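# Pull out and quarter-turn the yellow rod nearest right_arm

## Task

Find the yellow rod closest to right_arm, draw it outward until it stops, rotate it 90 degrees so its figures end up horizontal, then release it so that neither arm (camera cables included) is touching it at the end.

## Robot and tools

Robot: two identical 6-joint arms, left_arm and right_arm, each with a parallel two-finger gripper and one wrist camera (cam_left_wrist, cam_right_wrist, both 672x504 fisheye). The fingers extend along the gripper's +z axis and close along its y axis. end_effector_position is the point between the pads, roughly 1 cm behind the tips.

Frames: the scene frame has its origin at table-top height midway between the nominal bases, +z up, +x out over the table, and left_arm on the +y side (this is not the image left). Hand poses, velocities and wrist camera poses in results are in each arm's own base frame. Calibrated bases in the scene frame: left_arm at (-0.028, +0.289, +0.027) m, quat_wxyz (+1.000, 0, 0, -0.012); right_arm at (-0.040, -0.349, +0.007) m, quat_wxyz (+1.000, 0, 0, +0.016). Reported hand positions may be off by a few cm, more when reaching far.

Joint order (used in every row and every per-joint list): wrist pitch (joint4), shoulder (joint2), wrist yaw (joint5), wrist roll (joint6), elbow (joint3), waist (joint1). Stated ranges in rad: waist -2.618..3.054, shoulder 0..3.142, elbow 0..3.142, wrist pitch -1.571..1.571, wrist yaw -1.571..1.571, wrist roll -2.094..2.094. Real ends may differ by up to 0.059 rad.

A row is always 14 numbers in [-1, 1], one flat list covering both arms: left_arm's six joint values then its opening, then right_arm's six joint values then its opening. Joint values are scaled offsets, not poses: 1.0 equals 2.224 rad for waist, shoulder and elbow and 8.485 rad for the three wrist joints. They are offsets from the Joint targets shown when the action (or call) begins, not from the previous row, so sending the same offset again moves further. Send 0 for an arm's joints to hold it. The opening is absolute: +1 fully open, -1 closed; mid values aim grip_measured at that reading. To leave a gripper unchanged, resend its current command (0 means half-closed, not 'no change').

execute_actions(actions, cameras): actions is a list of up to 15 actions; each action is a list of up to 15 rows, each row held for one 1/30 s step, the last row repeating to fill 15 steps (0.5 s). An action that would push a joint more than 0.059 rad beyond its range is refused for both arms; a malformed or failing first action rejects the whole call. An empty list just reports state. cameras: omitted/null/["all"] gives all images, [] gives none.

move(target, speed, blend, opening_speed, blocking, cameras): target is one 14-number row or a list of up to 15 rows, each laid out as above and each an offset from the Joint targets at the call's start (not from the previous target). All joints travel in step, so the gripper moves on a curve; no collision avoidance. speed is rad/s for the joint with the most travel, 0.01 to 12.57, default 0.5, one value or one per target. blend in rad rounds corners in a list. opening_speed (0.2 or more per second on the -1..+1 scale) ramps the fingers; use a low value to close gently. blocking=false returns after about 0.5 s while the move continues. The result adds a move: line (done, off_target, moving, held, fault) and possibly limits=held. Paths over 10 s stop short.

wait(seconds 0 to 10): lets time pass holding commands. stop(): brakes a running move. zoom_image(camera, region [x0,y0,x1,y1] pixels, at most 504x504): enlarged view of the latest image. read_manual: licence text only. finished_scene(scene): ends the scene for good; call it only once the rod is out, turned and untouched.

Result lines: Joint positions and Joint velocities per arm in the joint order, then finger gap (m; 0.094 open). Joint targets are what your next offsets count from. grip_measured is the finger reading on the command scale (empty reads slightly wide). 'joint sent to its limit' means a joint was clipped at its end. 'joint command not followed' means the clearance check altered some steps. Joint torques include arm weight and have offsets; numbers 2, 5 and 6 wrap at ±28 N m. 'within noise' means velocities are essentially zero.

Motion limits: each target may lead the measured angle by at most 0.339 rad (big joints) or 2.2 rad (wrist); targets placing the gripper over 200 mm from its current spot are scaled back. Large offsets may need several actions; tiny ones may not start.

Avoid: dropping or flinging parts, fast hits, hard or prolonged pushing (ends pushing by commanding targets back past current positions), any contact between the two arms or one gripper squeezing the other's fingers, and keeping arms stretched or straining, which heats motors (MOTOR HOT at 75 °C, fault and fold at 90 °C, collapse at 100 °C). Grip force is about 50-64 N per pad. Move smoothly and finish with the gripper opened and withdrawn from the rod.

Each tool is called after ">>>" as name([rows], argument=value, ...), one row to a line, values as JSON.

## Session

>>> execute_actions(actions=[])

Scene clock: 0.00 s.
left_arm: end_effector_position=(+0.3899, -0.0004, +0.1147) grip_measured=+1.000 end_effector_quat_wxyz=(+0.609, -0.026, +0.793, +0.006) | right_arm: end_effector_position=(+0.3960, -0.0474, +0.1154) grip_measured=+1.000 end_effector_quat_wxyz=(+0.595, +0.094, +0.794, -0.086)
Joint names: [wrist pitch, shoulder, wrist yaw, wrist roll, elbow, waist]
Joint positions: left_arm=[0.911 1.495 -0.08 -0.043 0.322 -0.04 0.094] | right_arm=[0.848 1.518 0.234 0.044 0.38 -0.018 0.094]
Joint velocities: within noise
Joint torques (N m): no reading
Heat: left arm: 42 °C; right arm: 41 °C.
Joint targets: left_arm=[0.899 1.493 -0.081 -0.042 0.324 -0.040] | right_arm=[0.837 1.515 0.234 0.045 0.383 -0.018]
Tool commands: left_gripper/opening=+1.0 right_gripper/opening=+1.0
camera_calibration:
cam_left_wrist: T_world_to_cam=[[0.0222135, -0.980285, 0.196335, -0.0420869], [-0.593611, -0.170951, -0.786385, 0.357186], [0.804446, -0.0990782, -0.585705, -0.125405], [0, 0, 0, 1]] pos_world=[0.313846, 0.00737939, 0.215698]
cam_right_wrist: T_world_to_cam=[[-0.244005, -0.947103, 0.208463, 0.0183839], [-0.655393, 0.00260904, -0.755284, 0.379511], [0.714788, -0.320918, -0.621361, -0.108823], [0, 0, 0, 1]] pos_world=[0.331, -0.0185021, 0.215188]

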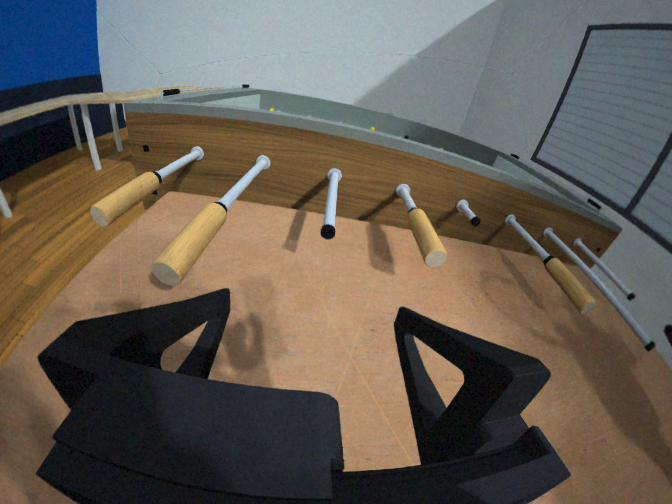

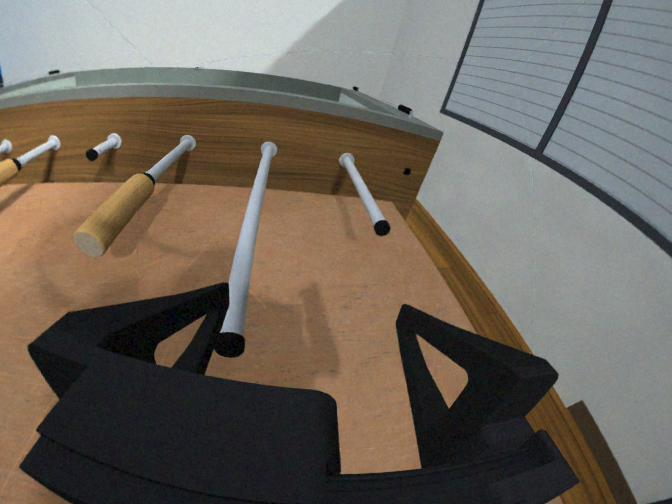

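>>> move([
  [0,0,0,0,0,0,1,0,0,0,0,0.12,0,1],
  [0,0,0,0,0,0,1,-0.0598,0.1776,0.025,0.0154,0.3719,0.1889,1],
], speed=1.0, blend=0.1)

Scene clock: 46.10 s.
left_arm: end_effector_position=(+0.3899, -0.0004, +0.1147) grip_measured=+1.000 end_effector_quat_wxyz=(+0.609, -0.026, +0.793, +0.006) | right_arm: end_effector_position=(+0.5284, +0.1479, +0.1693) grip_measured=+1.000 end_effector_quat_wxyz=(+0.578, +0.021, +0.815, -0.019)
Joint names: [wrist pitch, shoulder, wrist yaw, wrist roll, elbow, waist]
Joint positions: left_arm=[0.911 1.495 -0.08 -0.043 0.322 -0.04 0.094] | right_arm=[0.341 1.893 0.44 0.159 1.179 0.41 0.094]
Joint velocities: within noise
Joint torques (N m): left_arm=[1.88 -5.76 -0.03 0.01 5.31 -0.05] | right_arm=[1.61 -7.69 0.2 0.18 9.17 -0.68]
Heat: left arm: 42 °C; right arm: 41 °C.
Joint targets: left_arm=[0.899 1.493 -0.081 -0.042 0.324 -0.040] | right_arm=[0.330 1.910 0.446 0.175 1.210 0.402]
move: done
camera_calibration:
cam_left_wrist: T_world_to_cam=[[0.0222135, -0.980285, 0.196335, -0.0420869], [-0.593611, -0.170951, -0.786385, 0.357186], [0.804446, -0.0990782, -0.585705, -0.125405], [0, 0, 0, 1]] pos_world=[0.313846, 0.00737939, 0.215698]
cam_right_wrist: T_world_to_cam=[[-0.0430847, -0.980791, 0.190245, 0.126297], [-0.682815, -0.110101, -0.722248, 0.532056], [0.72932, -0.16102, -0.664955, -0.13114], [0, 0, 0, 1]] pos_world=[0.46438, 0.161335, 0.273046]

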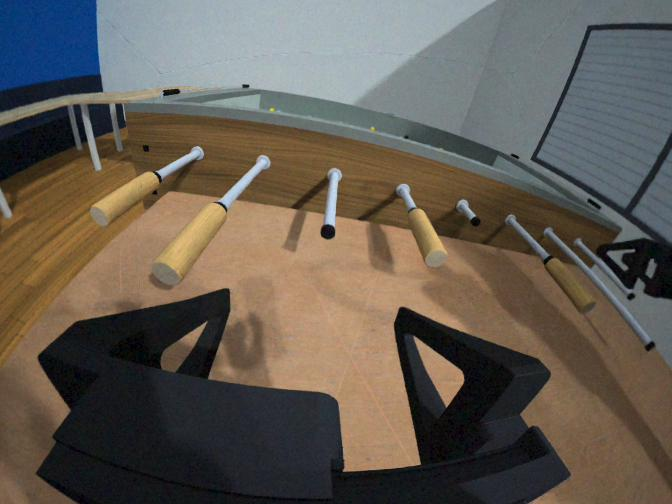

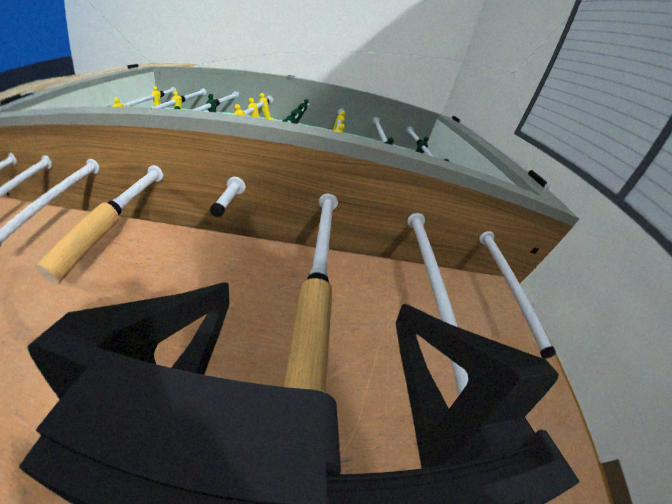

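>>> zoom_image(camera="cam_right_wrist", region=[280, 80, 400, 170])

Scaled by 4.200 from the camera's 672x504 image, which has a finer 960x720 frame.

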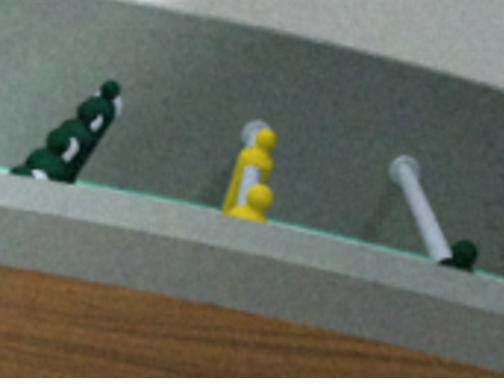

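>>> move(target=[0,0,0,0,0,0,1,0.1162,0.2406,0.0045,-0.0206,-0.0306,-0.0045,0.5], speed=0.7)

Scene clock: 70.47 s.
left_arm: end_effector_position=(+0.3899, -0.0004, +0.1147) grip_measured=+1.000 end_effector_quat_wxyz=(+0.609, -0.026, +0.793, +0.006) | right_arm: end_effector_position=(+0.5633, +0.1498, +0.0827) grip_measured=+0.502 end_effector_quat_wxyz=(+0.717, +0.036, +0.696, -0.022)
Joint names: [wrist pitch, shoulder, wrist yaw, wrist roll, elbow, waist]
Joint positions: left_arm=[0.911 1.495 -0.08 -0.043 0.322 -0.04 0.094] | right_arm=[1.304 2.427 0.484 0.006 1.156 0.401 0.071]
Joint velocities: within noise
Joint torques (N m): left_arm=[1.88 -5.76 -0.04 0.02 5.31 -0.05] | right_arm=[1.82 -9.46 0.05 -0.02 3.63 -0.76]
Heat: left arm: 42 °C; right arm: 43 °C.
Joint targets: left_arm=[0.899 1.493 -0.081 -0.042 0.324 -0.040] | right_arm=[1.316 2.445 0.485 0.001 1.142 0.392]
move: done
camera_calibration:
cam_left_wrist: T_world_to_cam=[[0.0222135, -0.980285, 0.196335, -0.0420869], [-0.593611, -0.170951, -0.786385, 0.357186], [0.804446, -0.0990782, -0.585705, -0.125405], [0, 0, 0, 1]] pos_world=[0.313846, 0.00737939, 0.215698]
cam_right_wrist: T_world_to_cam=[[-0.135287, -0.978442, 0.156041, 0.200591], [-0.381222, -0.0939612, -0.919696, 0.33759], [0.914531, -0.183909, -0.360292, -0.339988], [0, 0, 0, 1]] pos_world=[0.466764, 0.16546, 0.156685]

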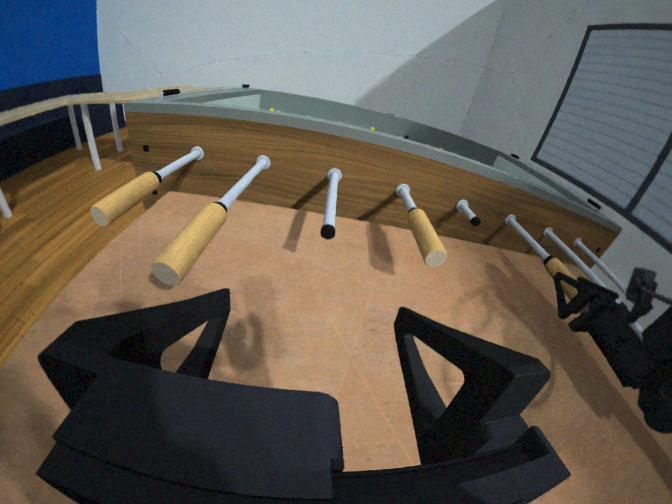

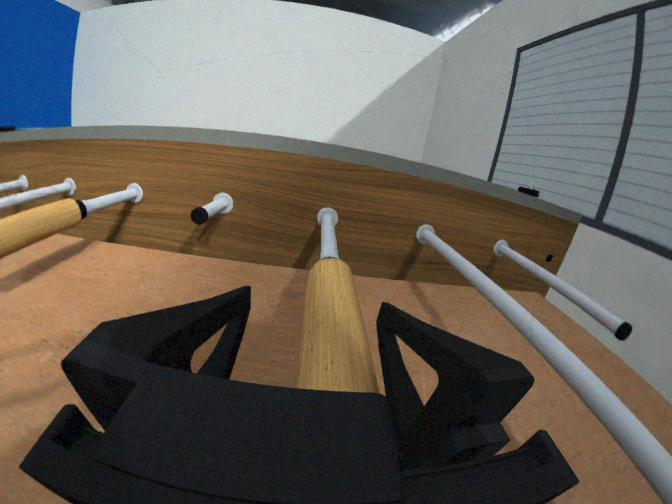

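>>> move([
  [0,0,0,0,0,0,1,-0.006,0,-0.0019,0,0,-0.0074,0.5],
  [0,0,0,0,0,0,1,-0.006,0,-0.0019,-0.185,0,-0.0074,0.5],
], speed=[0.5,1.3])

Scene clock: 83.47 s.
left_arm: end_effector_position=(+0.3899, -0.0004, +0.1147) grip_measured=+1.000 end_effector_quat_wxyz=(+0.609, -0.026, +0.793, +0.006) | right_arm: end_effector_position=(+0.5664, +0.1389, +0.0750) grip_measured=+0.502 end_effector_quat_wxyz=(+0.474, -0.474, +0.525, -0.524)
Joint names: [wrist pitch, shoulder, wrist yaw, wrist roll, elbow, waist]
Joint positions: left_arm=[0.911 1.495 -0.08 -0.043 0.322 -0.04 0.094] | right_arm=[1.271 2.427 0.481 -1.57 1.156 0.381 0.071]
Joint velocities: within noise
Joint torques (N m): left_arm=[1.88 -5.81 -0.04 0.01 5.37 -0.05] | right_arm=[1.65 -9.46 -0.1 0.03 3.64 -0.4]
Heat: left arm: 42 °C; right arm: 44 °C.
Joint targets: left_arm=[0.899 1.493 -0.081 -0.042 0.324 -0.040] | right_arm=[1.265 2.445 0.468 -1.569 1.142 0.376]
move: done
camera_calibration:
cam_left_wrist: T_world_to_cam=[[0.0222135, -0.980285, 0.196335, -0.0420869], [-0.593611, -0.170951, -0.786385, 0.357186], [0.804446, -0.0990782, -0.585705, -0.125405], [0, 0, 0, 1]] pos_world=[0.313846, 0.00737939, 0.215698]
cam_right_wrist: T_world_to_cam=[[-0.0305186, 0.181833, 0.982856, -0.0910043], [-0.487387, -0.861199, 0.144192, 0.417551], [0.872653, -0.47463, 0.114905, -0.3192], [0, 0, 0, 1]] pos_world=[0.479282, 0.22464, 0.0659146]

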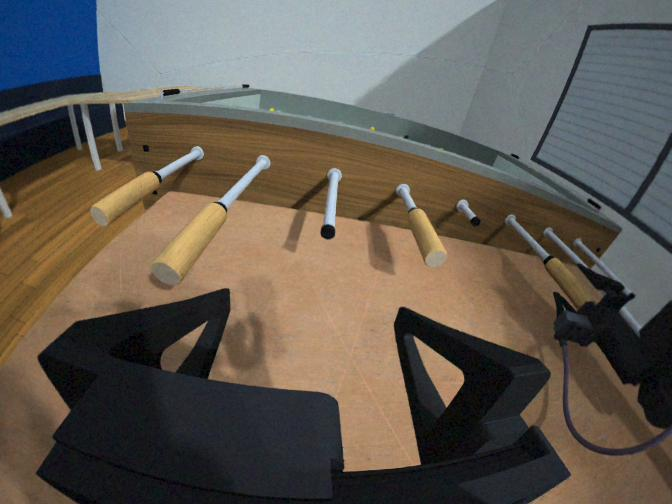

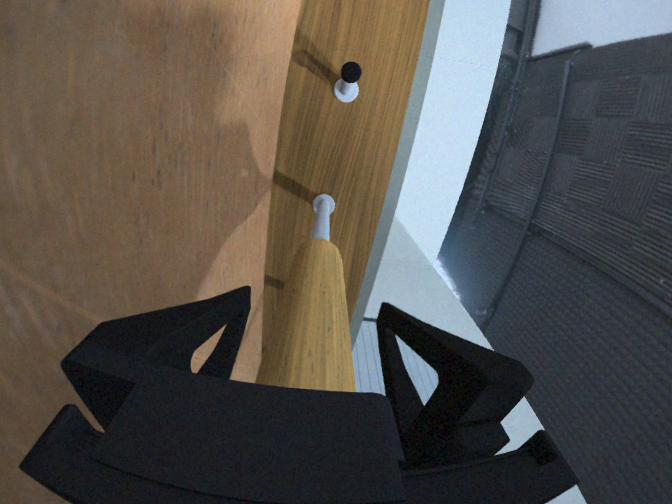

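>>> move([
  [0,0,0,0,0,0,1,0,0,0,0,0,0,-0.6],
  [0,0,0,0,0,0,1,0,0,0,0.185,0,0,-0.6],
], speed=1.2, opening_speed=0.7)

Scene clock: 95.77 s.
left_arm: end_effector_position=(+0.3899, -0.0004, +0.1147) grip_measured=+1.000 end_effector_quat_wxyz=(+0.609, -0.026, +0.793, +0.006) | right_arm: end_effector_position=(+0.5668, +0.1435, +0.0699) grip_measured=-0.304 end_effector_quat_wxyz=(+0.699, +0.012, +0.714, -0.040)
Joint names: [wrist pitch, shoulder, wrist yaw, wrist roll, elbow, waist]
Joint positions: left_arm=[0.911 1.495 -0.08 -0.043 0.322 -0.04 0.094] | right_arm=[1.248 2.427 0.455 -0.03 1.156 0.381 0.033]
Joint velocities: within noise
Joint torques (N m): left_arm=[1.88 -5.76 -0.04 0.02 5.3 -0.01] | right_arm=[1.86 -9.48 0.2 0.37 3.64 -0.4]
Heat: left arm: 42 °C; right arm: 44 °C.
Joint targets: left_arm=[0.899 1.493 -0.081 -0.042 0.324 -0.040] | right_arm=[1.265 2.445 0.469 0.001 1.142 0.376]
move: done
camera_calibration:
cam_left_wrist: T_world_to_cam=[[0.0222135, -0.980285, 0.196335, -0.0420869], [-0.593611, -0.170951, -0.786385, 0.357186], [0.804446, -0.0990782, -0.585705, -0.125405], [0, 0, 0, 1]] pos_world=[0.313846, 0.00737939, 0.215698]
cam_right_wrist: T_world_to_cam=[[-0.117087, -0.968864, 0.218157, 0.180855], [-0.429344, -0.148697, -0.890816, 0.359605], [0.895519, -0.197968, -0.398565, -0.333452], [0, 0, 0, 1]] pos_world=[0.474182, 0.162684, 0.147985]

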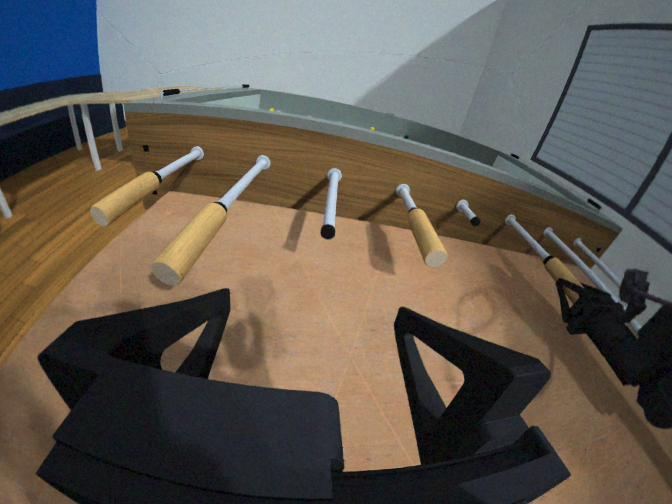

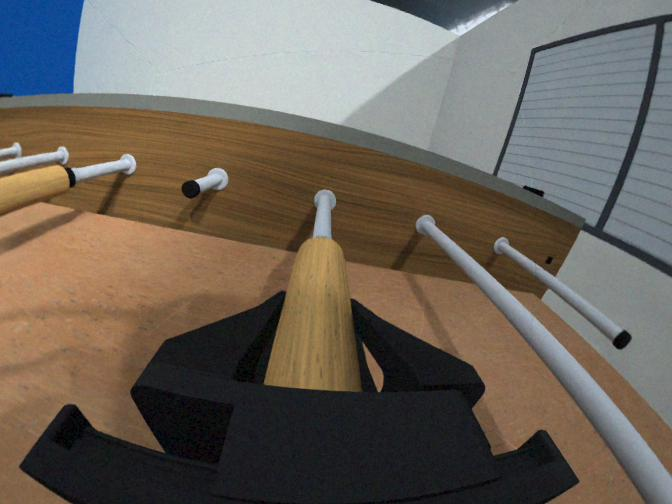

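>>> move([
  [0,0,0,0,0,0,1,-0.0213,-0.0764,0.0045,0.0098,-0.0589,0.022,-0.6],
  [0,0,0,0,0,0,1,-0.0502,-0.1664,0.0084,0.0218,-0.1192,0.0468,-0.6],
], speed=0.3, blend=0.05)

Scene clock: 113.90 s.
left_arm: end_effector_position=(+0.3899, -0.0004, +0.1147) grip_measured=+1.000 end_effector_quat_wxyz=(+0.609, -0.026, +0.793, +0.006) | right_arm: end_effector_position=(+0.4947, +0.1490, +0.0669) grip_measured=-0.306 end_effector_quat_wxyz=(+0.599, +0.029, +0.799, -0.033)
Joint names: [wrist pitch, shoulder, wrist yaw, wrist roll, elbow, waist]
Joint positions: left_arm=[0.911 1.495 -0.08 -0.043 0.322 -0.04 0.094] | right_arm=[0.871 2.099 0.534 0.155 0.897 0.467 0.033]
Joint velocities: within noise
Joint torques (N m): left_arm=[1.89 -5.81 -0.03 0 5.34 -0.02] | right_arm=[1.34 -10.92 0.21 0.32 3.54 1.16]
Heat: left arm: 42 °C; right arm: 45 °C.
Joint targets: left_arm=[0.899 1.493 -0.081 -0.042 0.324 -0.040] | right_arm=[0.839 2.075 0.540 0.186 0.877 0.480]
move: done
camera_calibration:
cam_left_wrist: T_world_to_cam=[[0.0222135, -0.980285, 0.196335, -0.0420869], [-0.593611, -0.170951, -0.786385, 0.357186], [0.804446, -0.0990782, -0.585705, -0.125405], [0, 0, 0, 1]] pos_world=[0.313846, 0.00737939, 0.215698]
cam_right_wrist: T_world_to_cam=[[-0.0820671, -0.975863, 0.202378, 0.163142], [-0.64775, -0.102097, -0.754981, 0.418889], [0.75742, -0.193049, -0.623737, -0.18636], [0, 0, 0, 1]] pos_world=[0.425876, 0.165994, 0.166997]

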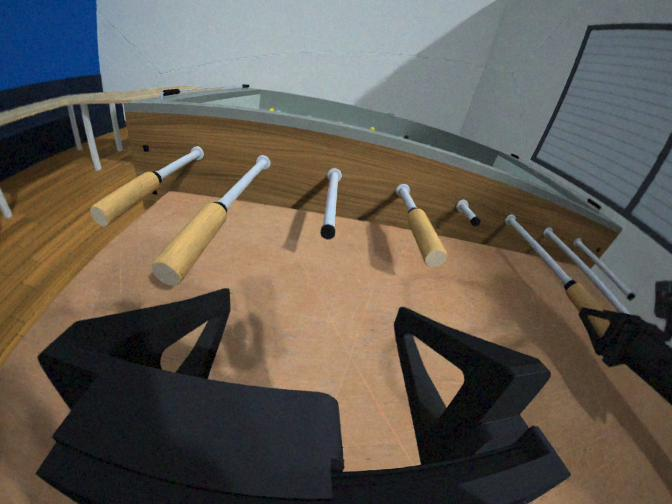

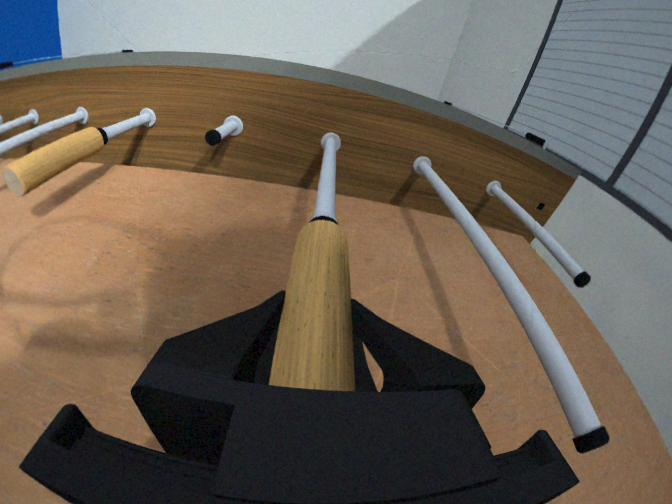

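>>> move(target=[0,0,0,0,0,0,1,-0.0219,-0.0733,0.0042,0.0108,-0.049,0.0292,-0.6], speed=0.15)

Scene clock: 122.37 s.
left_arm: end_effector_position=(+0.3899, -0.0004, +0.1147) grip_measured=+1.000 end_effector_quat_wxyz=(+0.609, -0.026, +0.793, +0.006) | right_arm: end_effector_position=(+0.4817, +0.1485, +0.0705) grip_measured=-0.308 end_effector_quat_wxyz=(+0.572, +0.044, +0.819, -0.012)
Joint names: [wrist pitch, shoulder, wrist yaw, wrist roll, elbow, waist]
Joint positions: left_arm=[0.911 1.495 -0.08 -0.043 0.322 -0.04 0.094] | right_arm=[0.737 2.011 0.508 0.238 0.869 0.47 0.033]
Joint velocities: within noise
Joint torques (N m): left_arm=[1.88 -5.72 -0.01 0.01 5.34 -0.05] | right_arm=[0.92 -16.75 0.92 0.41 -2.22 6.76]
Heat: left arm: 42 °C; right arm: 45 °C.
Joint targets: left_arm=[0.899 1.493 -0.081 -0.042 0.324 -0.040] | right_arm=[0.653 1.912 0.575 0.277 0.768 0.545]
move: off_target (right_arm); right_arm: the elbow is farthest, 0.101 rad from its target
camera_calibration:
cam_left_wrist: T_world_to_cam=[[0.0222135, -0.980285, 0.196335, -0.0420869], [-0.593611, -0.170951, -0.786385, 0.357186], [0.804446, -0.0990782, -0.585705, -0.125405], [0, 0, 0, 1]] pos_world=[0.313846, 0.00737939, 0.215698]
cam_right_wrist: T_world_to_cam=[[-0.0690973, -0.985573, 0.154507, 0.159514], [-0.694362, -0.0636909, -0.716801, 0.427092], [0.7163, -0.156813, -0.679944, -0.156038], [0, 0, 0, 1]] pos_world=[0.419349, 0.159946, 0.175397]

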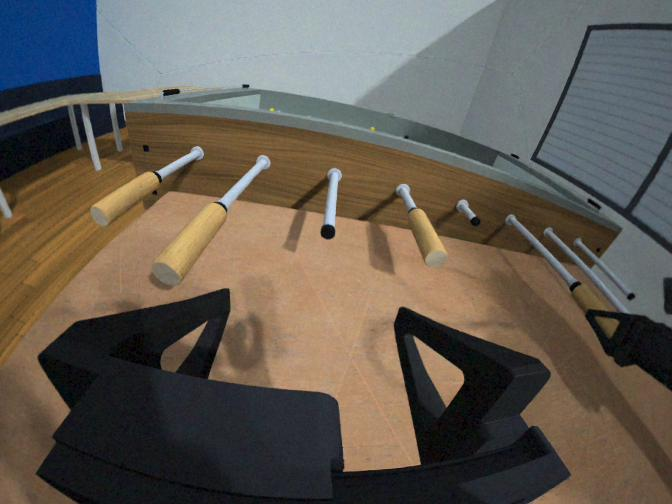

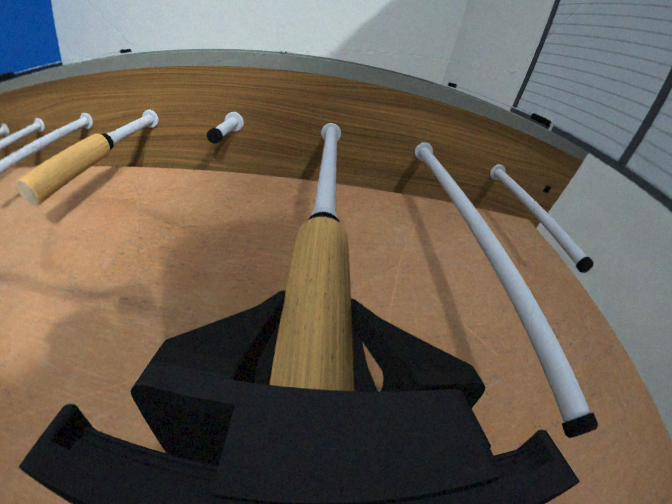

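>>> move([
  [0,0,0,0,0,0,1,0.0095,0.0373,-0.0071,-0.0046,0.0405,-0.0301,-0.6],
  [0,0,0,0,0,0,1,0.0095,0.0373,-0.0071,-0.0046,0.0405,-0.0301,0.5],
], opening_speed=1.5, cameras=["cam_right_wrist"])

>>> move(target=[0,0,0,0,0,0,1,0,-0.095,0,0,0,0,0.5], cameras=["cam_right_wrist"])

>>> zoom_image(camera="cam_right_wrist", region=[270, 110, 390, 200])

Scene clock: 131.17 s.
left_arm: end_effector_position=(+0.3899, -0.0004, +0.1147) grip_measured=+1.000 end_effector_quat_wxyz=(+0.609, -0.026, +0.793, +0.006) | right_arm: end_effector_position=(+0.4821, +0.1499, +0.0707) grip_measured=+0.498 end_effector_quat_wxyz=(+0.572, +0.043, +0.819, -0.013)
Joint names: [wrist pitch, shoulder, wrist yaw, wrist roll, elbow, waist]
Joint positions: left_arm=[0.911 1.495 -0.08 -0.043 0.322 -0.04 0.094] | right_arm=[0.731 2.012 0.51 0.238 0.874 0.473 0.07]
Joint velocities: within noise
Joint torques (N m): left_arm=[1.87 -5.74 -0.03 0.02 5.33 -0.06] | right_arm=[1.68 -9.94 0.22 0.01 4.01 0.51]
Heat: left arm: 42 °C; right arm: 48 °C.
Joint targets: left_arm=[0.899 1.493 -0.081 -0.042 0.324 -0.040] | right_arm=[0.734 1.995 0.515 0.238 0.858 0.478]
move: done
camera_calibration:
cam_right_wrist: T_world_to_cam=[[-0.068469, -0.985412, 0.155806, 0.160368], [-0.695243, -0.0648762, -0.715841, 0.428137], [0.715506, -0.157336, -0.680659, -0.155432], [0, 0, 0, 1]] pos_world=[0.419852, 0.161349, 0.175696]
Images, in order (width x height): cam_right_wrist 672x504.

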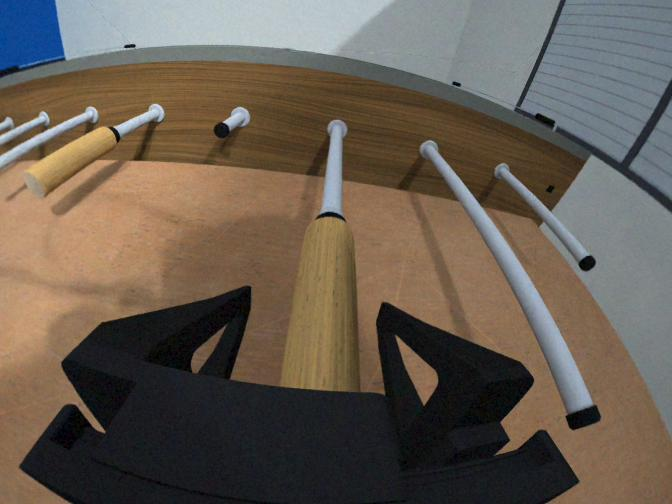

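Scene clock: 132.00 s.
left_arm: end_effector_position=(+0.3899, -0.0004, +0.1147) grip_measured=+1.000 end_effector_quat_wxyz=(+0.609, -0.026, +0.793, +0.006) | right_arm: end_effector_position=(+0.4815, +0.1492, +0.1780) grip_measured=+0.498 end_effector_quat_wxyz=(+0.649, +0.074, +0.756, +0.034)
Joint names: [wrist pitch, shoulder, wrist yaw, wrist roll, elbow, waist]
Joint positions: left_arm=[0.911 1.495 -0.08 -0.043 0.322 -0.04 0.094] | right_arm=[0.74 1.792 0.512 0.238 0.874 0.473 0.07]
Joint velocities: within noise
Joint torques (N m): left_arm=[1.89 -5.75 -0.04 0.02 5.35 -0.1] | right_arm=[1.65 -8.36 0.13 0.01 4.96 0.51]
Heat: left arm: 42 °C; right arm: 47 °C.
Joint targets: left_arm=[0.899 1.493 -0.081 -0.042 0.324 -0.040] | right_arm=[0.734 1.783 0.515 0.238 0.858 0.478]
move: done
camera_calibration:
cam_right_wrist: T_world_to_cam=[[-0.0903411, -0.995239, 0.0365771, 0.176183], [-0.535338, 0.0175589, -0.844455, 0.438139], [0.839793, -0.0958702, -0.534376, -0.177206], [0, 0, 0, 1]] pos_world=[0.399285, 0.150663, 0.26885]
Images, in order (width x height): cam_right_wrist 672x504.

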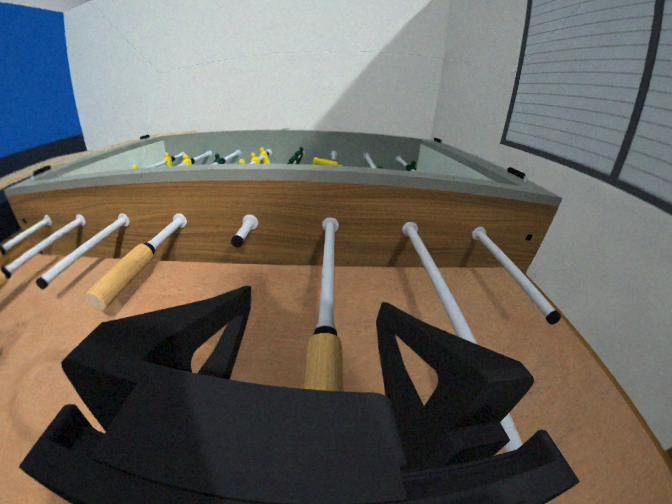

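Scaled by 4.200 from the camera's 672x504 image, which has a finer 960x720 frame.

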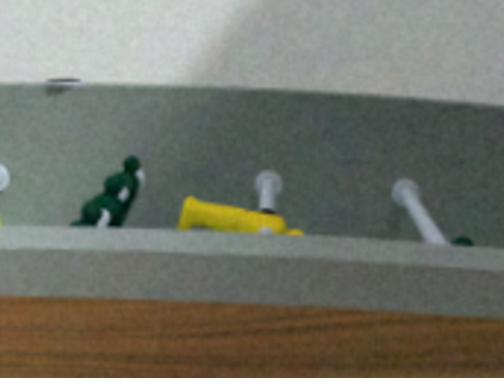

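>>> move([
  [0,0,0,0,0,0,1,0,0.095,0,0,0,0,0.5],
  [0,0,0,0,0,0,1,0,0.095,0,0,0,0,-0.6],
  [0,0,0,0,0,0,1,0,0.095,0.0118,-0.0212,0,0.0121,-0.6],
  [0,0,0,0,0,0,1,0,0.095,0.0118,-0.0212,0,0.0121,0.5],
], opening_speed=1.2, cameras=["cam_right_wrist"])

>>> move(target=[0,0,0,0,0,0,1,0,-0.095,0,0,0,0,0.5], cameras=["cam_right_wrist"])

>>> zoom_image(camera="cam_right_wrist", region=[270, 110, 390, 200])

Scene clock: 154.03 s.
left_arm: end_effector_position=(+0.3899, -0.0004, +0.1147) grip_measured=+1.000 end_effector_quat_wxyz=(+0.609, -0.026, +0.793, +0.006) | right_arm: end_effector_position=(+0.4788, +0.1469, +0.0865) grip_measured=+0.498 end_effector_quat_wxyz=(+0.585, -0.007, +0.806, -0.090)
Joint names: [wrist pitch, shoulder, wrist yaw, wrist roll, elbow, waist]
Joint positions: left_arm=[0.911 1.495 -0.08 -0.043 0.322 -0.04 0.094] | right_arm=[0.743 1.992 0.611 0.06 0.874 0.501 0.07]
Joint velocities: within noise
Joint torques (N m): left_arm=[1.88 -5.79 -0.04 0.02 5.35 -0.06] | right_arm=[1.55 -8.17 0.18 -0.04 4.07 0.34]
Heat: left arm: 41 °C; right arm: 45 °C.
Joint targets: left_arm=[0.899 1.493 -0.081 -0.042 0.324 -0.040] | right_arm=[0.734 1.995 0.615 0.059 0.858 0.505]
move: done; target 4's new numbers were sent with right_arm's wrist yaw 0.050 rad from that target
camera_calibration:
cam_right_wrist: T_world_to_cam=[[-0.0825188, -0.939272, 0.333105, 0.139337], [-0.675757, -0.192934, -0.711427, 0.446127], [0.732491, -0.283805, -0.618799, -0.137769], [0, 0, 0, 1]] pos_world=[0.413886, 0.177848, 0.185721]
Images, in order (width x height): cam_right_wrist 672x504.

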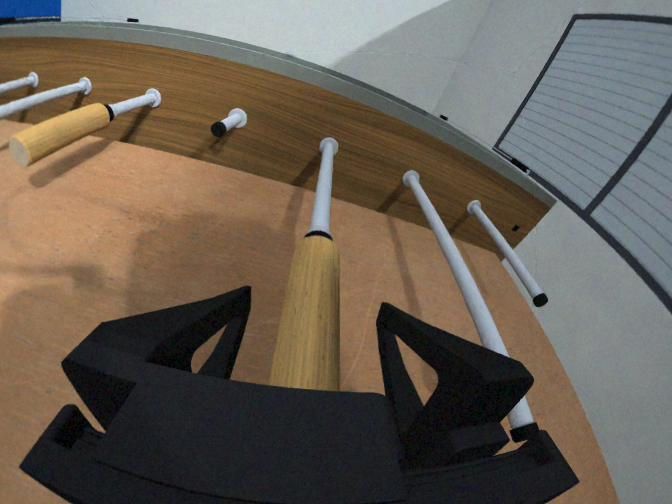

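Scene clock: 154.93 s.
left_arm: end_effector_position=(+0.3899, -0.0004, +0.1147) grip_measured=+1.000 end_effector_quat_wxyz=(+0.609, -0.026, +0.793, +0.006) | right_arm: end_effector_position=(+0.4760, +0.1449, +0.1805) grip_measured=+0.498 end_effector_quat_wxyz=(+0.652, +0.029, +0.756, -0.053)
Joint names: [wrist pitch, shoulder, wrist yaw, wrist roll, elbow, waist]
Joint positions: left_arm=[0.911 1.495 -0.08 -0.043 0.322 -0.04 0.094] | right_arm=[0.74 1.791 0.613 0.06 0.874 0.501 0.07]
Joint velocities: within noise
Joint torques (N m): left_arm=[1.88 -5.79 -0.03 0.01 5.35 -0.08] | right_arm=[1.6 -8.24 0.13 -0.01 4.92 0.34]
Heat: left arm: 41 °C; right arm: 45 °C.
Joint targets: left_arm=[0.899 1.493 -0.081 -0.042 0.324 -0.040] | right_arm=[0.734 1.783 0.615 0.059 0.858 0.505]
move: done
camera_calibration:
cam_right_wrist: T_world_to_cam=[[-0.133242, -0.96537, 0.224292, 0.153571], [-0.541518, -0.118629, -0.832277, 0.457792], [0.830063, -0.232353, -0.506959, -0.152137], [0, 0, 0, 1]] pos_world=[0.394648, 0.167211, 0.269438]
Images, in order (width x height): cam_right_wrist 672x504.

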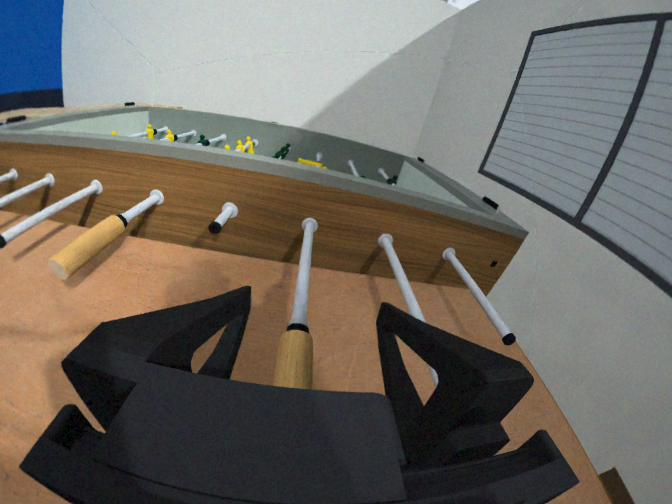

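Scaled by 4.200 from the camera's 672x504 image, which has a finer 960x720 frame.

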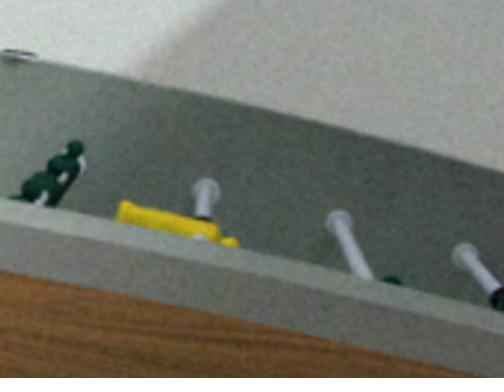

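>>> finished_scene(scene=2)

The scene is finished: the task was done.


## Next scene

The same job, from a new start.

>>> execute_actions(actions=[])

Scene clock: 0.00 s.
left_arm: end_effector_position=(+0.4127, +0.0165, +0.1264) grip_measured=+1.000 end_effector_quat_wxyz=(+0.618, -0.002, +0.786, +0.007) | right_arm: end_effector_position=(+0.3903, -0.0463, +0.1052) grip_measured=+1.000 end_effector_quat_wxyz=(+0.587, +0.098, +0.798, -0.097)
Joint names: [wrist pitch, shoulder, wrist yaw, wrist roll, elbow, waist]
Joint positions: left_arm=[0.901 1.55 0.039 0.018 0.411 0.054 0.094] | right_arm=[0.871 1.537 0.276 0.046 0.357 0.003 0.094]
Joint velocities: within noise
Joint torques (N m): no reading
Heat: left arm: 40 °C; right arm: 39 °C.
Joint targets: left_arm=[0.889 1.548 0.039 0.019 0.413 0.054] | right_arm=[0.861 1.534 0.277 0.048 0.360 0.003]
Tool commands: left_gripper/opening=+1.0 right_gripper/opening=+1.0
camera_calibration:
cam_left_wrist: T_world_to_cam=[[-0.0177666, -0.985889, 0.166453, -0.00796993], [-0.580802, -0.125334, -0.804339, 0.378982], [0.813851, -0.110967, -0.570379, -0.140833], [0, 0, 0, 1]] pos_world=[0.334589, 0.0240143, 0.225829]
cam_right_wrist: T_world_to_cam=[[-0.259, -0.939853, 0.222701, 0.0247898], [-0.669431, 0.00846419, -0.742826, 0.372487], [0.696262, -0.341475, -0.631359, -0.103415], [0, 0, 0, 1]] pos_world=[0.327779, -0.0151678, 0.20588]

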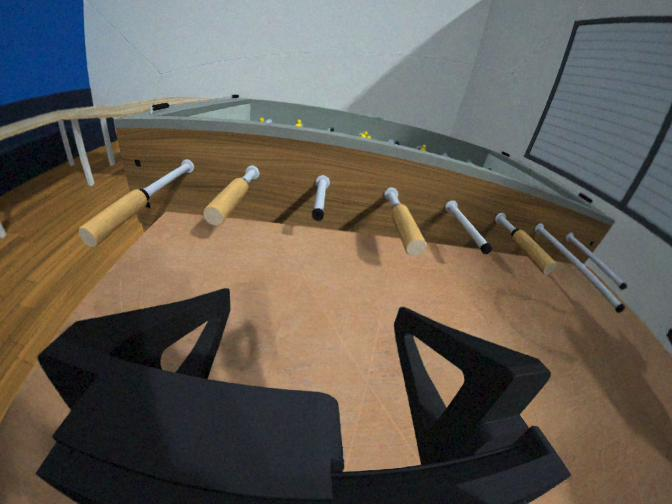

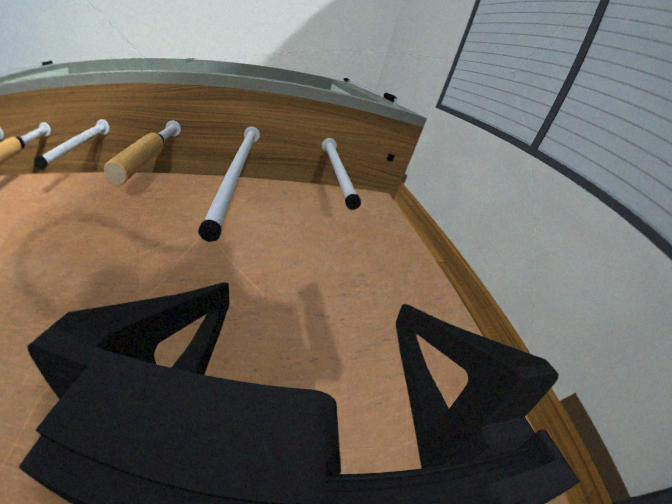

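>>> move([
  [0,0,0,0,0,0,1,0,0,0,0,0.12,0,0.4],
  [0,0,0,0,0,0,1,-0.0673,0.1879,0.0276,0.0186,0.4137,0.2064,0.4],
], speed=1.2, blend=0.1, cameras=["cam_right_wrist"])

>>> zoom_image(camera="cam_right_wrist", region=[280, 80, 400, 170])

Scene clock: 30.27 s.
left_arm: end_effector_position=(+0.4127, +0.0165, +0.1264) grip_measured=+1.000 end_effector_quat_wxyz=(+0.618, -0.002, +0.786, +0.007) | right_arm: end_effector_position=(+0.5299, +0.1751, +0.1724) grip_measured=+0.402 end_effector_quat_wxyz=(+0.580, +0.025, +0.814, -0.019)
Joint names: [wrist pitch, shoulder, wrist yaw, wrist roll, elbow, waist]
Joint positions: left_arm=[0.901 1.55 0.039 0.018 0.411 0.054 0.094] | right_arm=[0.301 1.934 0.504 0.19 1.25 0.472 0.066]
Joint velocities: within noise
Joint torques (N m): left_arm=[1.86 -6.79 -0.01 0.02 5.68 -0.09] | right_arm=[1.51 -8.12 0.23 0.15 9.05 -0.84]
Heat: left arm: 40 °C; right arm: 39 °C.
Joint targets: left_arm=[0.889 1.548 0.039 0.019 0.413 0.054] | right_arm=[0.290 1.952 0.511 0.205 1.280 0.462]
move: done
camera_calibration:
cam_right_wrist: T_world_to_cam=[[-0.0507701, -0.981158, 0.186416, 0.157257], [-0.68128, -0.102459, -0.724817, 0.53667], [0.73026, -0.1638, -0.663242, -0.126083], [0, 0, 0, 1]] pos_world=[0.46568, 0.188628, 0.276049]
Images, in order (width x height): cam_right_wrist 672x504.

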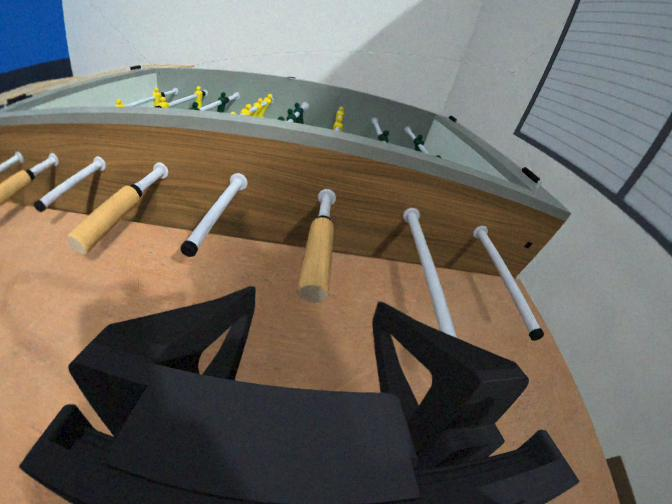

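Scaled by 4.200 from the camera's 672x504 image, which has a finer 960x720 frame.

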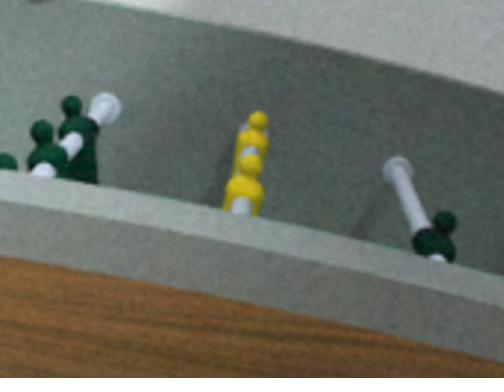

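>>> move([
  [0,0,0,0,0,0,1,0.1131,0.2266,0.0024,-0.2092,-0.0454,-0.0072,0.4],
  [0,0,0,0,0,0,1,0.0804,0.3161,-0.0088,-0.2092,0.1691,-0.0504,0.4],
], speed=[1.2,0.4], cameras=["cam_right_wrist"])

Scene clock: 47.30 s.
left_arm: end_effector_position=(+0.4127, +0.0165, +0.1264) grip_measured=+1.000 end_effector_quat_wxyz=(+0.618, -0.002, +0.786, +0.007) | right_arm: end_effector_position=(+0.6492, +0.1599, +0.0738) grip_measured=+0.402 end_effector_quat_wxyz=(+0.473, -0.479, +0.524, -0.522)
Joint names: [wrist pitch, shoulder, wrist yaw, wrist roll, elbow, waist]
Joint positions: left_arm=[0.901 1.55 0.039 0.018 0.411 0.054 0.094] | right_arm=[0.985 2.626 0.45 -1.572 1.63 0.356 0.066]
Joint velocities: within noise
Joint torques (N m): left_arm=[1.85 -6.76 -0.03 0.02 5.65 -0.03] | right_arm=[1.6 -10.88 -0.1 0.03 7.77 -0.51]
Heat: left arm: 40 °C; right arm: 40 °C.
Joint targets: left_arm=[0.889 1.548 0.039 0.019 0.413 0.054] | right_arm=[0.972 2.655 0.437 -1.570 1.656 0.350]
move: done
camera_calibration:
cam_right_wrist: T_world_to_cam=[[-0.0231808, 0.186293, 0.982221, -0.0964915], [-0.480468, -0.863658, 0.152467, 0.471419], [0.876706, -0.468391, 0.109528, -0.384496], [0, 0, 0, 1]] pos_world=[0.561355, 0.245026, 0.0650133]
Images, in order (width x height): cam_right_wrist 672x504.

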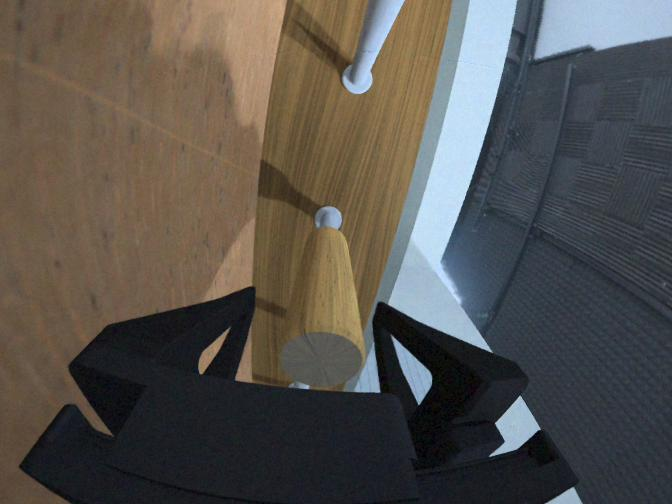

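>>> move([
  [0,0,0,0,0,0,1,0,0,0,0,0,0,-0.6],
  [0,0,0,0,0,0,1,0,0,0,0.179,0,0,-0.6],
], speed=1.2, opening_speed=0.7, cameras=["cam_right_wrist"])

Scene clock: 68.00 s.
left_arm: end_effector_position=(+0.4127, +0.0165, +0.1264) grip_measured=+1.000 end_effector_quat_wxyz=(+0.618, -0.002, +0.786, +0.007) | right_arm: end_effector_position=(+0.6499, +0.1629, +0.0722) grip_measured=-0.304 end_effector_quat_wxyz=(+0.700, -0.005, +0.711, -0.059)
Joint names: [wrist pitch, shoulder, wrist yaw, wrist roll, elbow, waist]
Joint positions: left_arm=[0.901 1.55 0.039 0.018 0.411 0.054 0.094] | right_arm=[0.981 2.629 0.434 -0.085 1.634 0.356 0.033]
Joint velocities: within noise
Joint torques (N m): left_arm=[1.86 -6.8 -0.01 0.02 5.63 -0.03] | right_arm=[1.6 -11.12 0.08 0.35 7.53 -0.53]
Heat: left arm: 40 °C; right arm: 41 °C.
Joint targets: left_arm=[0.889 1.548 0.039 0.019 0.413 0.054] | right_arm=[0.972 2.655 0.437 -0.051 1.656 0.350]
move: done
camera_calibration:
cam_right_wrist: T_world_to_cam=[[-0.120491, -0.956185, 0.266819, 0.205562], [-0.42606, -0.192954, -0.883879, 0.404822], [0.896635, -0.22018, -0.384143, -0.40131], [0, 0, 0, 1]] pos_world=[0.557076, 0.186307, 0.148805]
Images, in order (width x height): cam_right_wrist 672x504.

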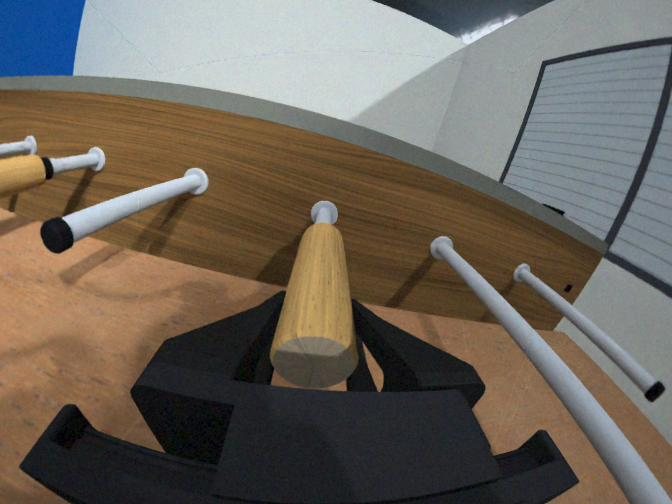

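>>> move([
  [0,0,0,0,0,0,1,0.0028,-0.0949,0.0058,0.0048,-0.1497,0.0243,-0.6],
  [0,0,0,0,0,0,1,-0.0107,-0.183,0.0114,0.0143,-0.2504,0.0513,-0.6],
  [0,0,0,0,0,0,1,-0.035,-0.2662,0.0156,0.026,-0.3147,0.0787,-0.6],
], speed=[0.4,0.3,0.2], blend=0.05, cameras=["cam_right_wrist"])

Scene clock: 78.07 s.
left_arm: end_effector_position=(+0.4127, +0.0165, +0.1264) grip_measured=+1.000 end_effector_quat_wxyz=(+0.618, -0.002, +0.786, +0.007) | right_arm: end_effector_position=(+0.4943, +0.1734, +0.0666) grip_measured=-0.306 end_effector_quat_wxyz=(+0.575, +0.005, +0.817, -0.050)
Joint names: [wrist pitch, shoulder, wrist yaw, wrist roll, elbow, waist]
Joint positions: left_arm=[0.901 1.55 0.039 0.018 0.411 0.054 0.094] | right_arm=[0.705 2.092 0.575 0.151 0.978 0.522 0.033]
Joint velocities: within noise
Joint torques (N m): left_arm=[1.87 -6.79 -0.01 0.01 5.64 -0.05] | right_arm=[1.31 -11.67 0.12 0.25 3.69 0.34]
Heat: left arm: 40 °C; right arm: 43 °C.
Joint targets: left_arm=[0.889 1.548 0.039 0.019 0.413 0.054] | right_arm=[0.675 2.063 0.569 0.170 0.956 0.525]
move: done
camera_calibration:
cam_right_wrist: T_world_to_cam=[[-0.0509874, -0.964553, 0.258915, 0.165968], [-0.690666, -0.153206, -0.706759, 0.447792], [0.721374, -0.21486, -0.658373, -0.157589], [0, 0, 0, 1]] pos_world=[0.431418, 0.194829, 0.169758]
Images, in order (width x height): cam_right_wrist 672x504.

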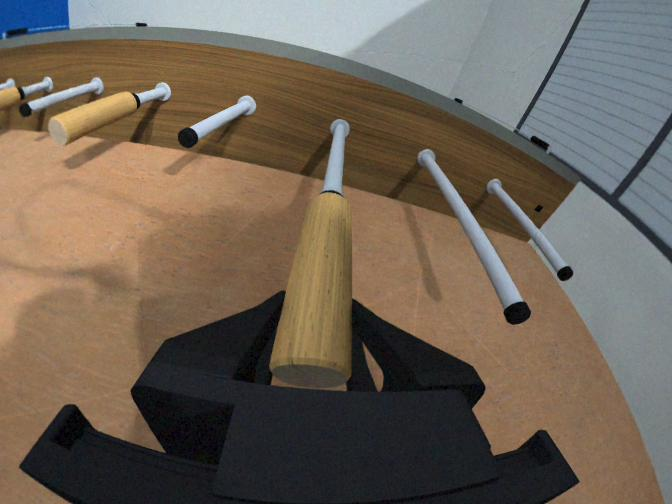

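>>> move(target=[0,0,0,0,0,0,1,-0.0093,-0.0576,0.0059,0.0083,-0.0576,0.0324,-0.6], speed=0.15, cameras=["cam_right_wrist"])

Scene clock: 89.10 s.
left_arm: end_effector_position=(+0.4127, +0.0165, +0.1264) grip_measured=+1.000 end_effector_quat_wxyz=(+0.618, -0.002, +0.786, +0.007) | right_arm: end_effector_position=(+0.4755, +0.1766, +0.0691) grip_measured=-0.307 end_effector_quat_wxyz=(+0.566, +0.015, +0.824, -0.026)
Joint names: [wrist pitch, shoulder, wrist yaw, wrist roll, elbow, waist]
Joint positions: left_arm=[0.901 1.55 0.039 0.018 0.411 0.054 0.094] | right_arm=[0.676 2.025 0.56 0.216 0.912 0.541 0.033]
Joint velocities: within noise
Joint torques (N m): left_arm=[1.86 -6.82 -0.01 0.03 5.64 -0.01] | right_arm=[0.9 -16.27 0.84 0.26 -0.8 5.04]
Heat: left arm: 40 °C; right arm: 43 °C.
Joint targets: left_arm=[0.889 1.548 0.039 0.019 0.413 0.054] | right_arm=[0.596 1.935 0.619 0.240 0.828 0.597]
move: off_target (right_arm); right_arm: the shoulder is farthest, 0.090 rad from its target
camera_calibration:
cam_right_wrist: T_world_to_cam=[[-0.0351615, -0.977407, 0.20842, 0.165578], [-0.704689, -0.123631, -0.698662, 0.437851], [0.708644, -0.171438, -0.684421, -0.141668], [0, 0, 0, 1]] pos_world=[0.414763, 0.191681, 0.174439]
Images, in order (width x height): cam_right_wrist 672x504.

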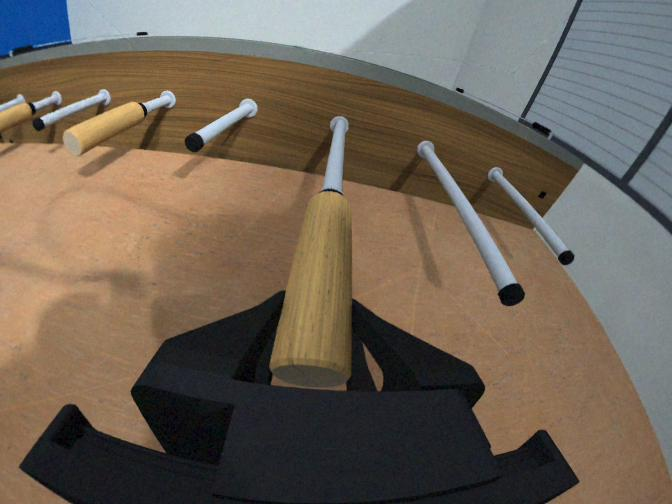

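>>> move([
  [0,0,0,0,0,0,1,0.009,0.0328,-0.0061,-0.0028,0.0324,-0.0211,-0.6],
  [0,0,0,0,0,0,1,0.009,0.0328,-0.0061,-0.0028,0.0324,-0.0211,0.5],
], opening_speed=1.5, cameras=[])

>>> move(target=[0,0,0,0,0,0,1,0,-0.095,0,0,0,0,0.5], cameras=["cam_right_wrist"])

>>> zoom_image(camera="cam_right_wrist", region=[270, 110, 390, 200])

Scene clock: 98.27 s.
left_arm: end_effector_position=(+0.4127, +0.0165, +0.1264) grip_measured=+1.000 end_effector_quat_wxyz=(+0.618, -0.002, +0.786, +0.007) | right_arm: end_effector_position=(+0.4749, +0.1791, +0.0692) grip_measured=+0.497 end_effector_quat_wxyz=(+0.565, +0.013, +0.824, -0.025)
Joint names: [wrist pitch, shoulder, wrist yaw, wrist roll, elbow, waist]
Joint positions: left_arm=[0.901 1.55 0.039 0.018 0.411 0.054 0.094] | right_arm=[0.67 2.025 0.561 0.217 0.916 0.547 0.07]
Joint velocities: within noise
Joint torques (N m): left_arm=[1.85 -6.82 0 0.01 5.65 0.01] | right_arm=[1.6 -10.17 0.25 0 4.12 0.36]
Heat: left arm: 40 °C; right arm: 44 °C.
Joint targets: left_arm=[0.889 1.548 0.039 0.019 0.413 0.054] | right_arm=[0.672 2.008 0.568 0.216 0.900 0.550]
move: done
No camera images: "cameras" was empty.

Scene clock: 99.10 s.
left_arm: end_effector_position=(+0.4127, +0.0165, +0.1264) grip_measured=+1.000 end_effector_quat_wxyz=(+0.618, -0.002, +0.786, +0.007) | right_arm: end_effector_position=(+0.4741, +0.1782, +0.1752) grip_measured=+0.498 end_effector_quat_wxyz=(+0.640, +0.049, +0.767, +0.023)
Joint names: [wrist pitch, shoulder, wrist yaw, wrist roll, elbow, waist]
Joint positions: left_arm=[0.901 1.55 0.039 0.018 0.411 0.054 0.094] | right_arm=[0.678 1.805 0.564 0.217 0.913 0.547 0.07]
Joint velocities: within noise
Joint torques (N m): left_arm=[1.85 -6.82 -0.01 0.01 5.61 -0.02] | right_arm=[1.58 -8.35 0.16 0 5.3 0.38]
Heat: left arm: 40 °C; right arm: 44 °C.
Joint targets: left_arm=[0.889 1.548 0.039 0.019 0.413 0.054] | right_arm=[0.672 1.796 0.567 0.216 0.900 0.550]
move: done
camera_calibration:
cam_right_wrist: T_world_to_cam=[[-0.0617595, -0.994369, 0.0861174, 0.181997], [-0.558391, -0.0370925, -0.828748, 0.449235], [0.827276, -0.0992702, -0.552956, -0.15986], [0, 0, 0, 1]] pos_world=[0.394337, 0.181767, 0.268234]
Images, in order (width x height): cam_right_wrist 672x504.

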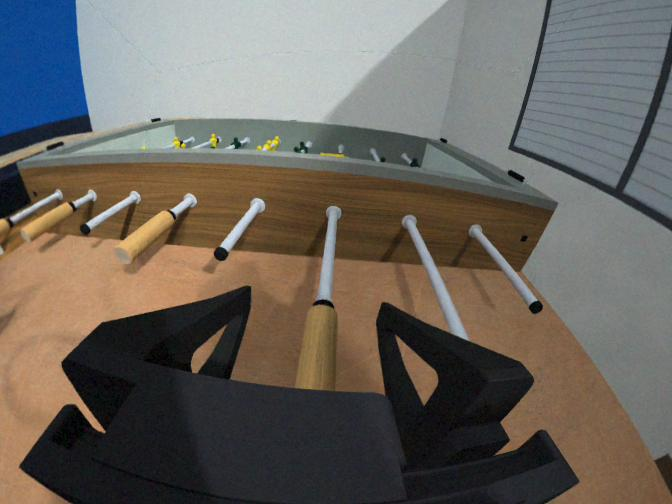

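Scaled by 4.200 from the camera's 672x504 image, which has a finer 960x720 frame.

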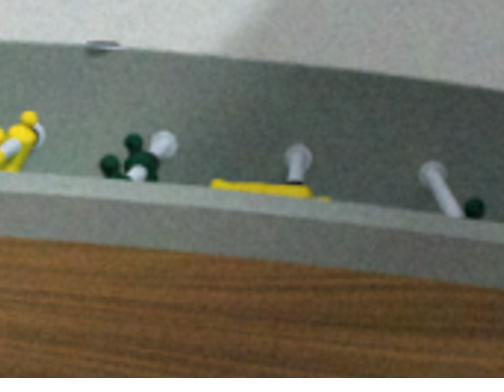

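Parallel to the table edge: flat.

>>> finished_scene(scene=3)

The scene is finished: the task was done.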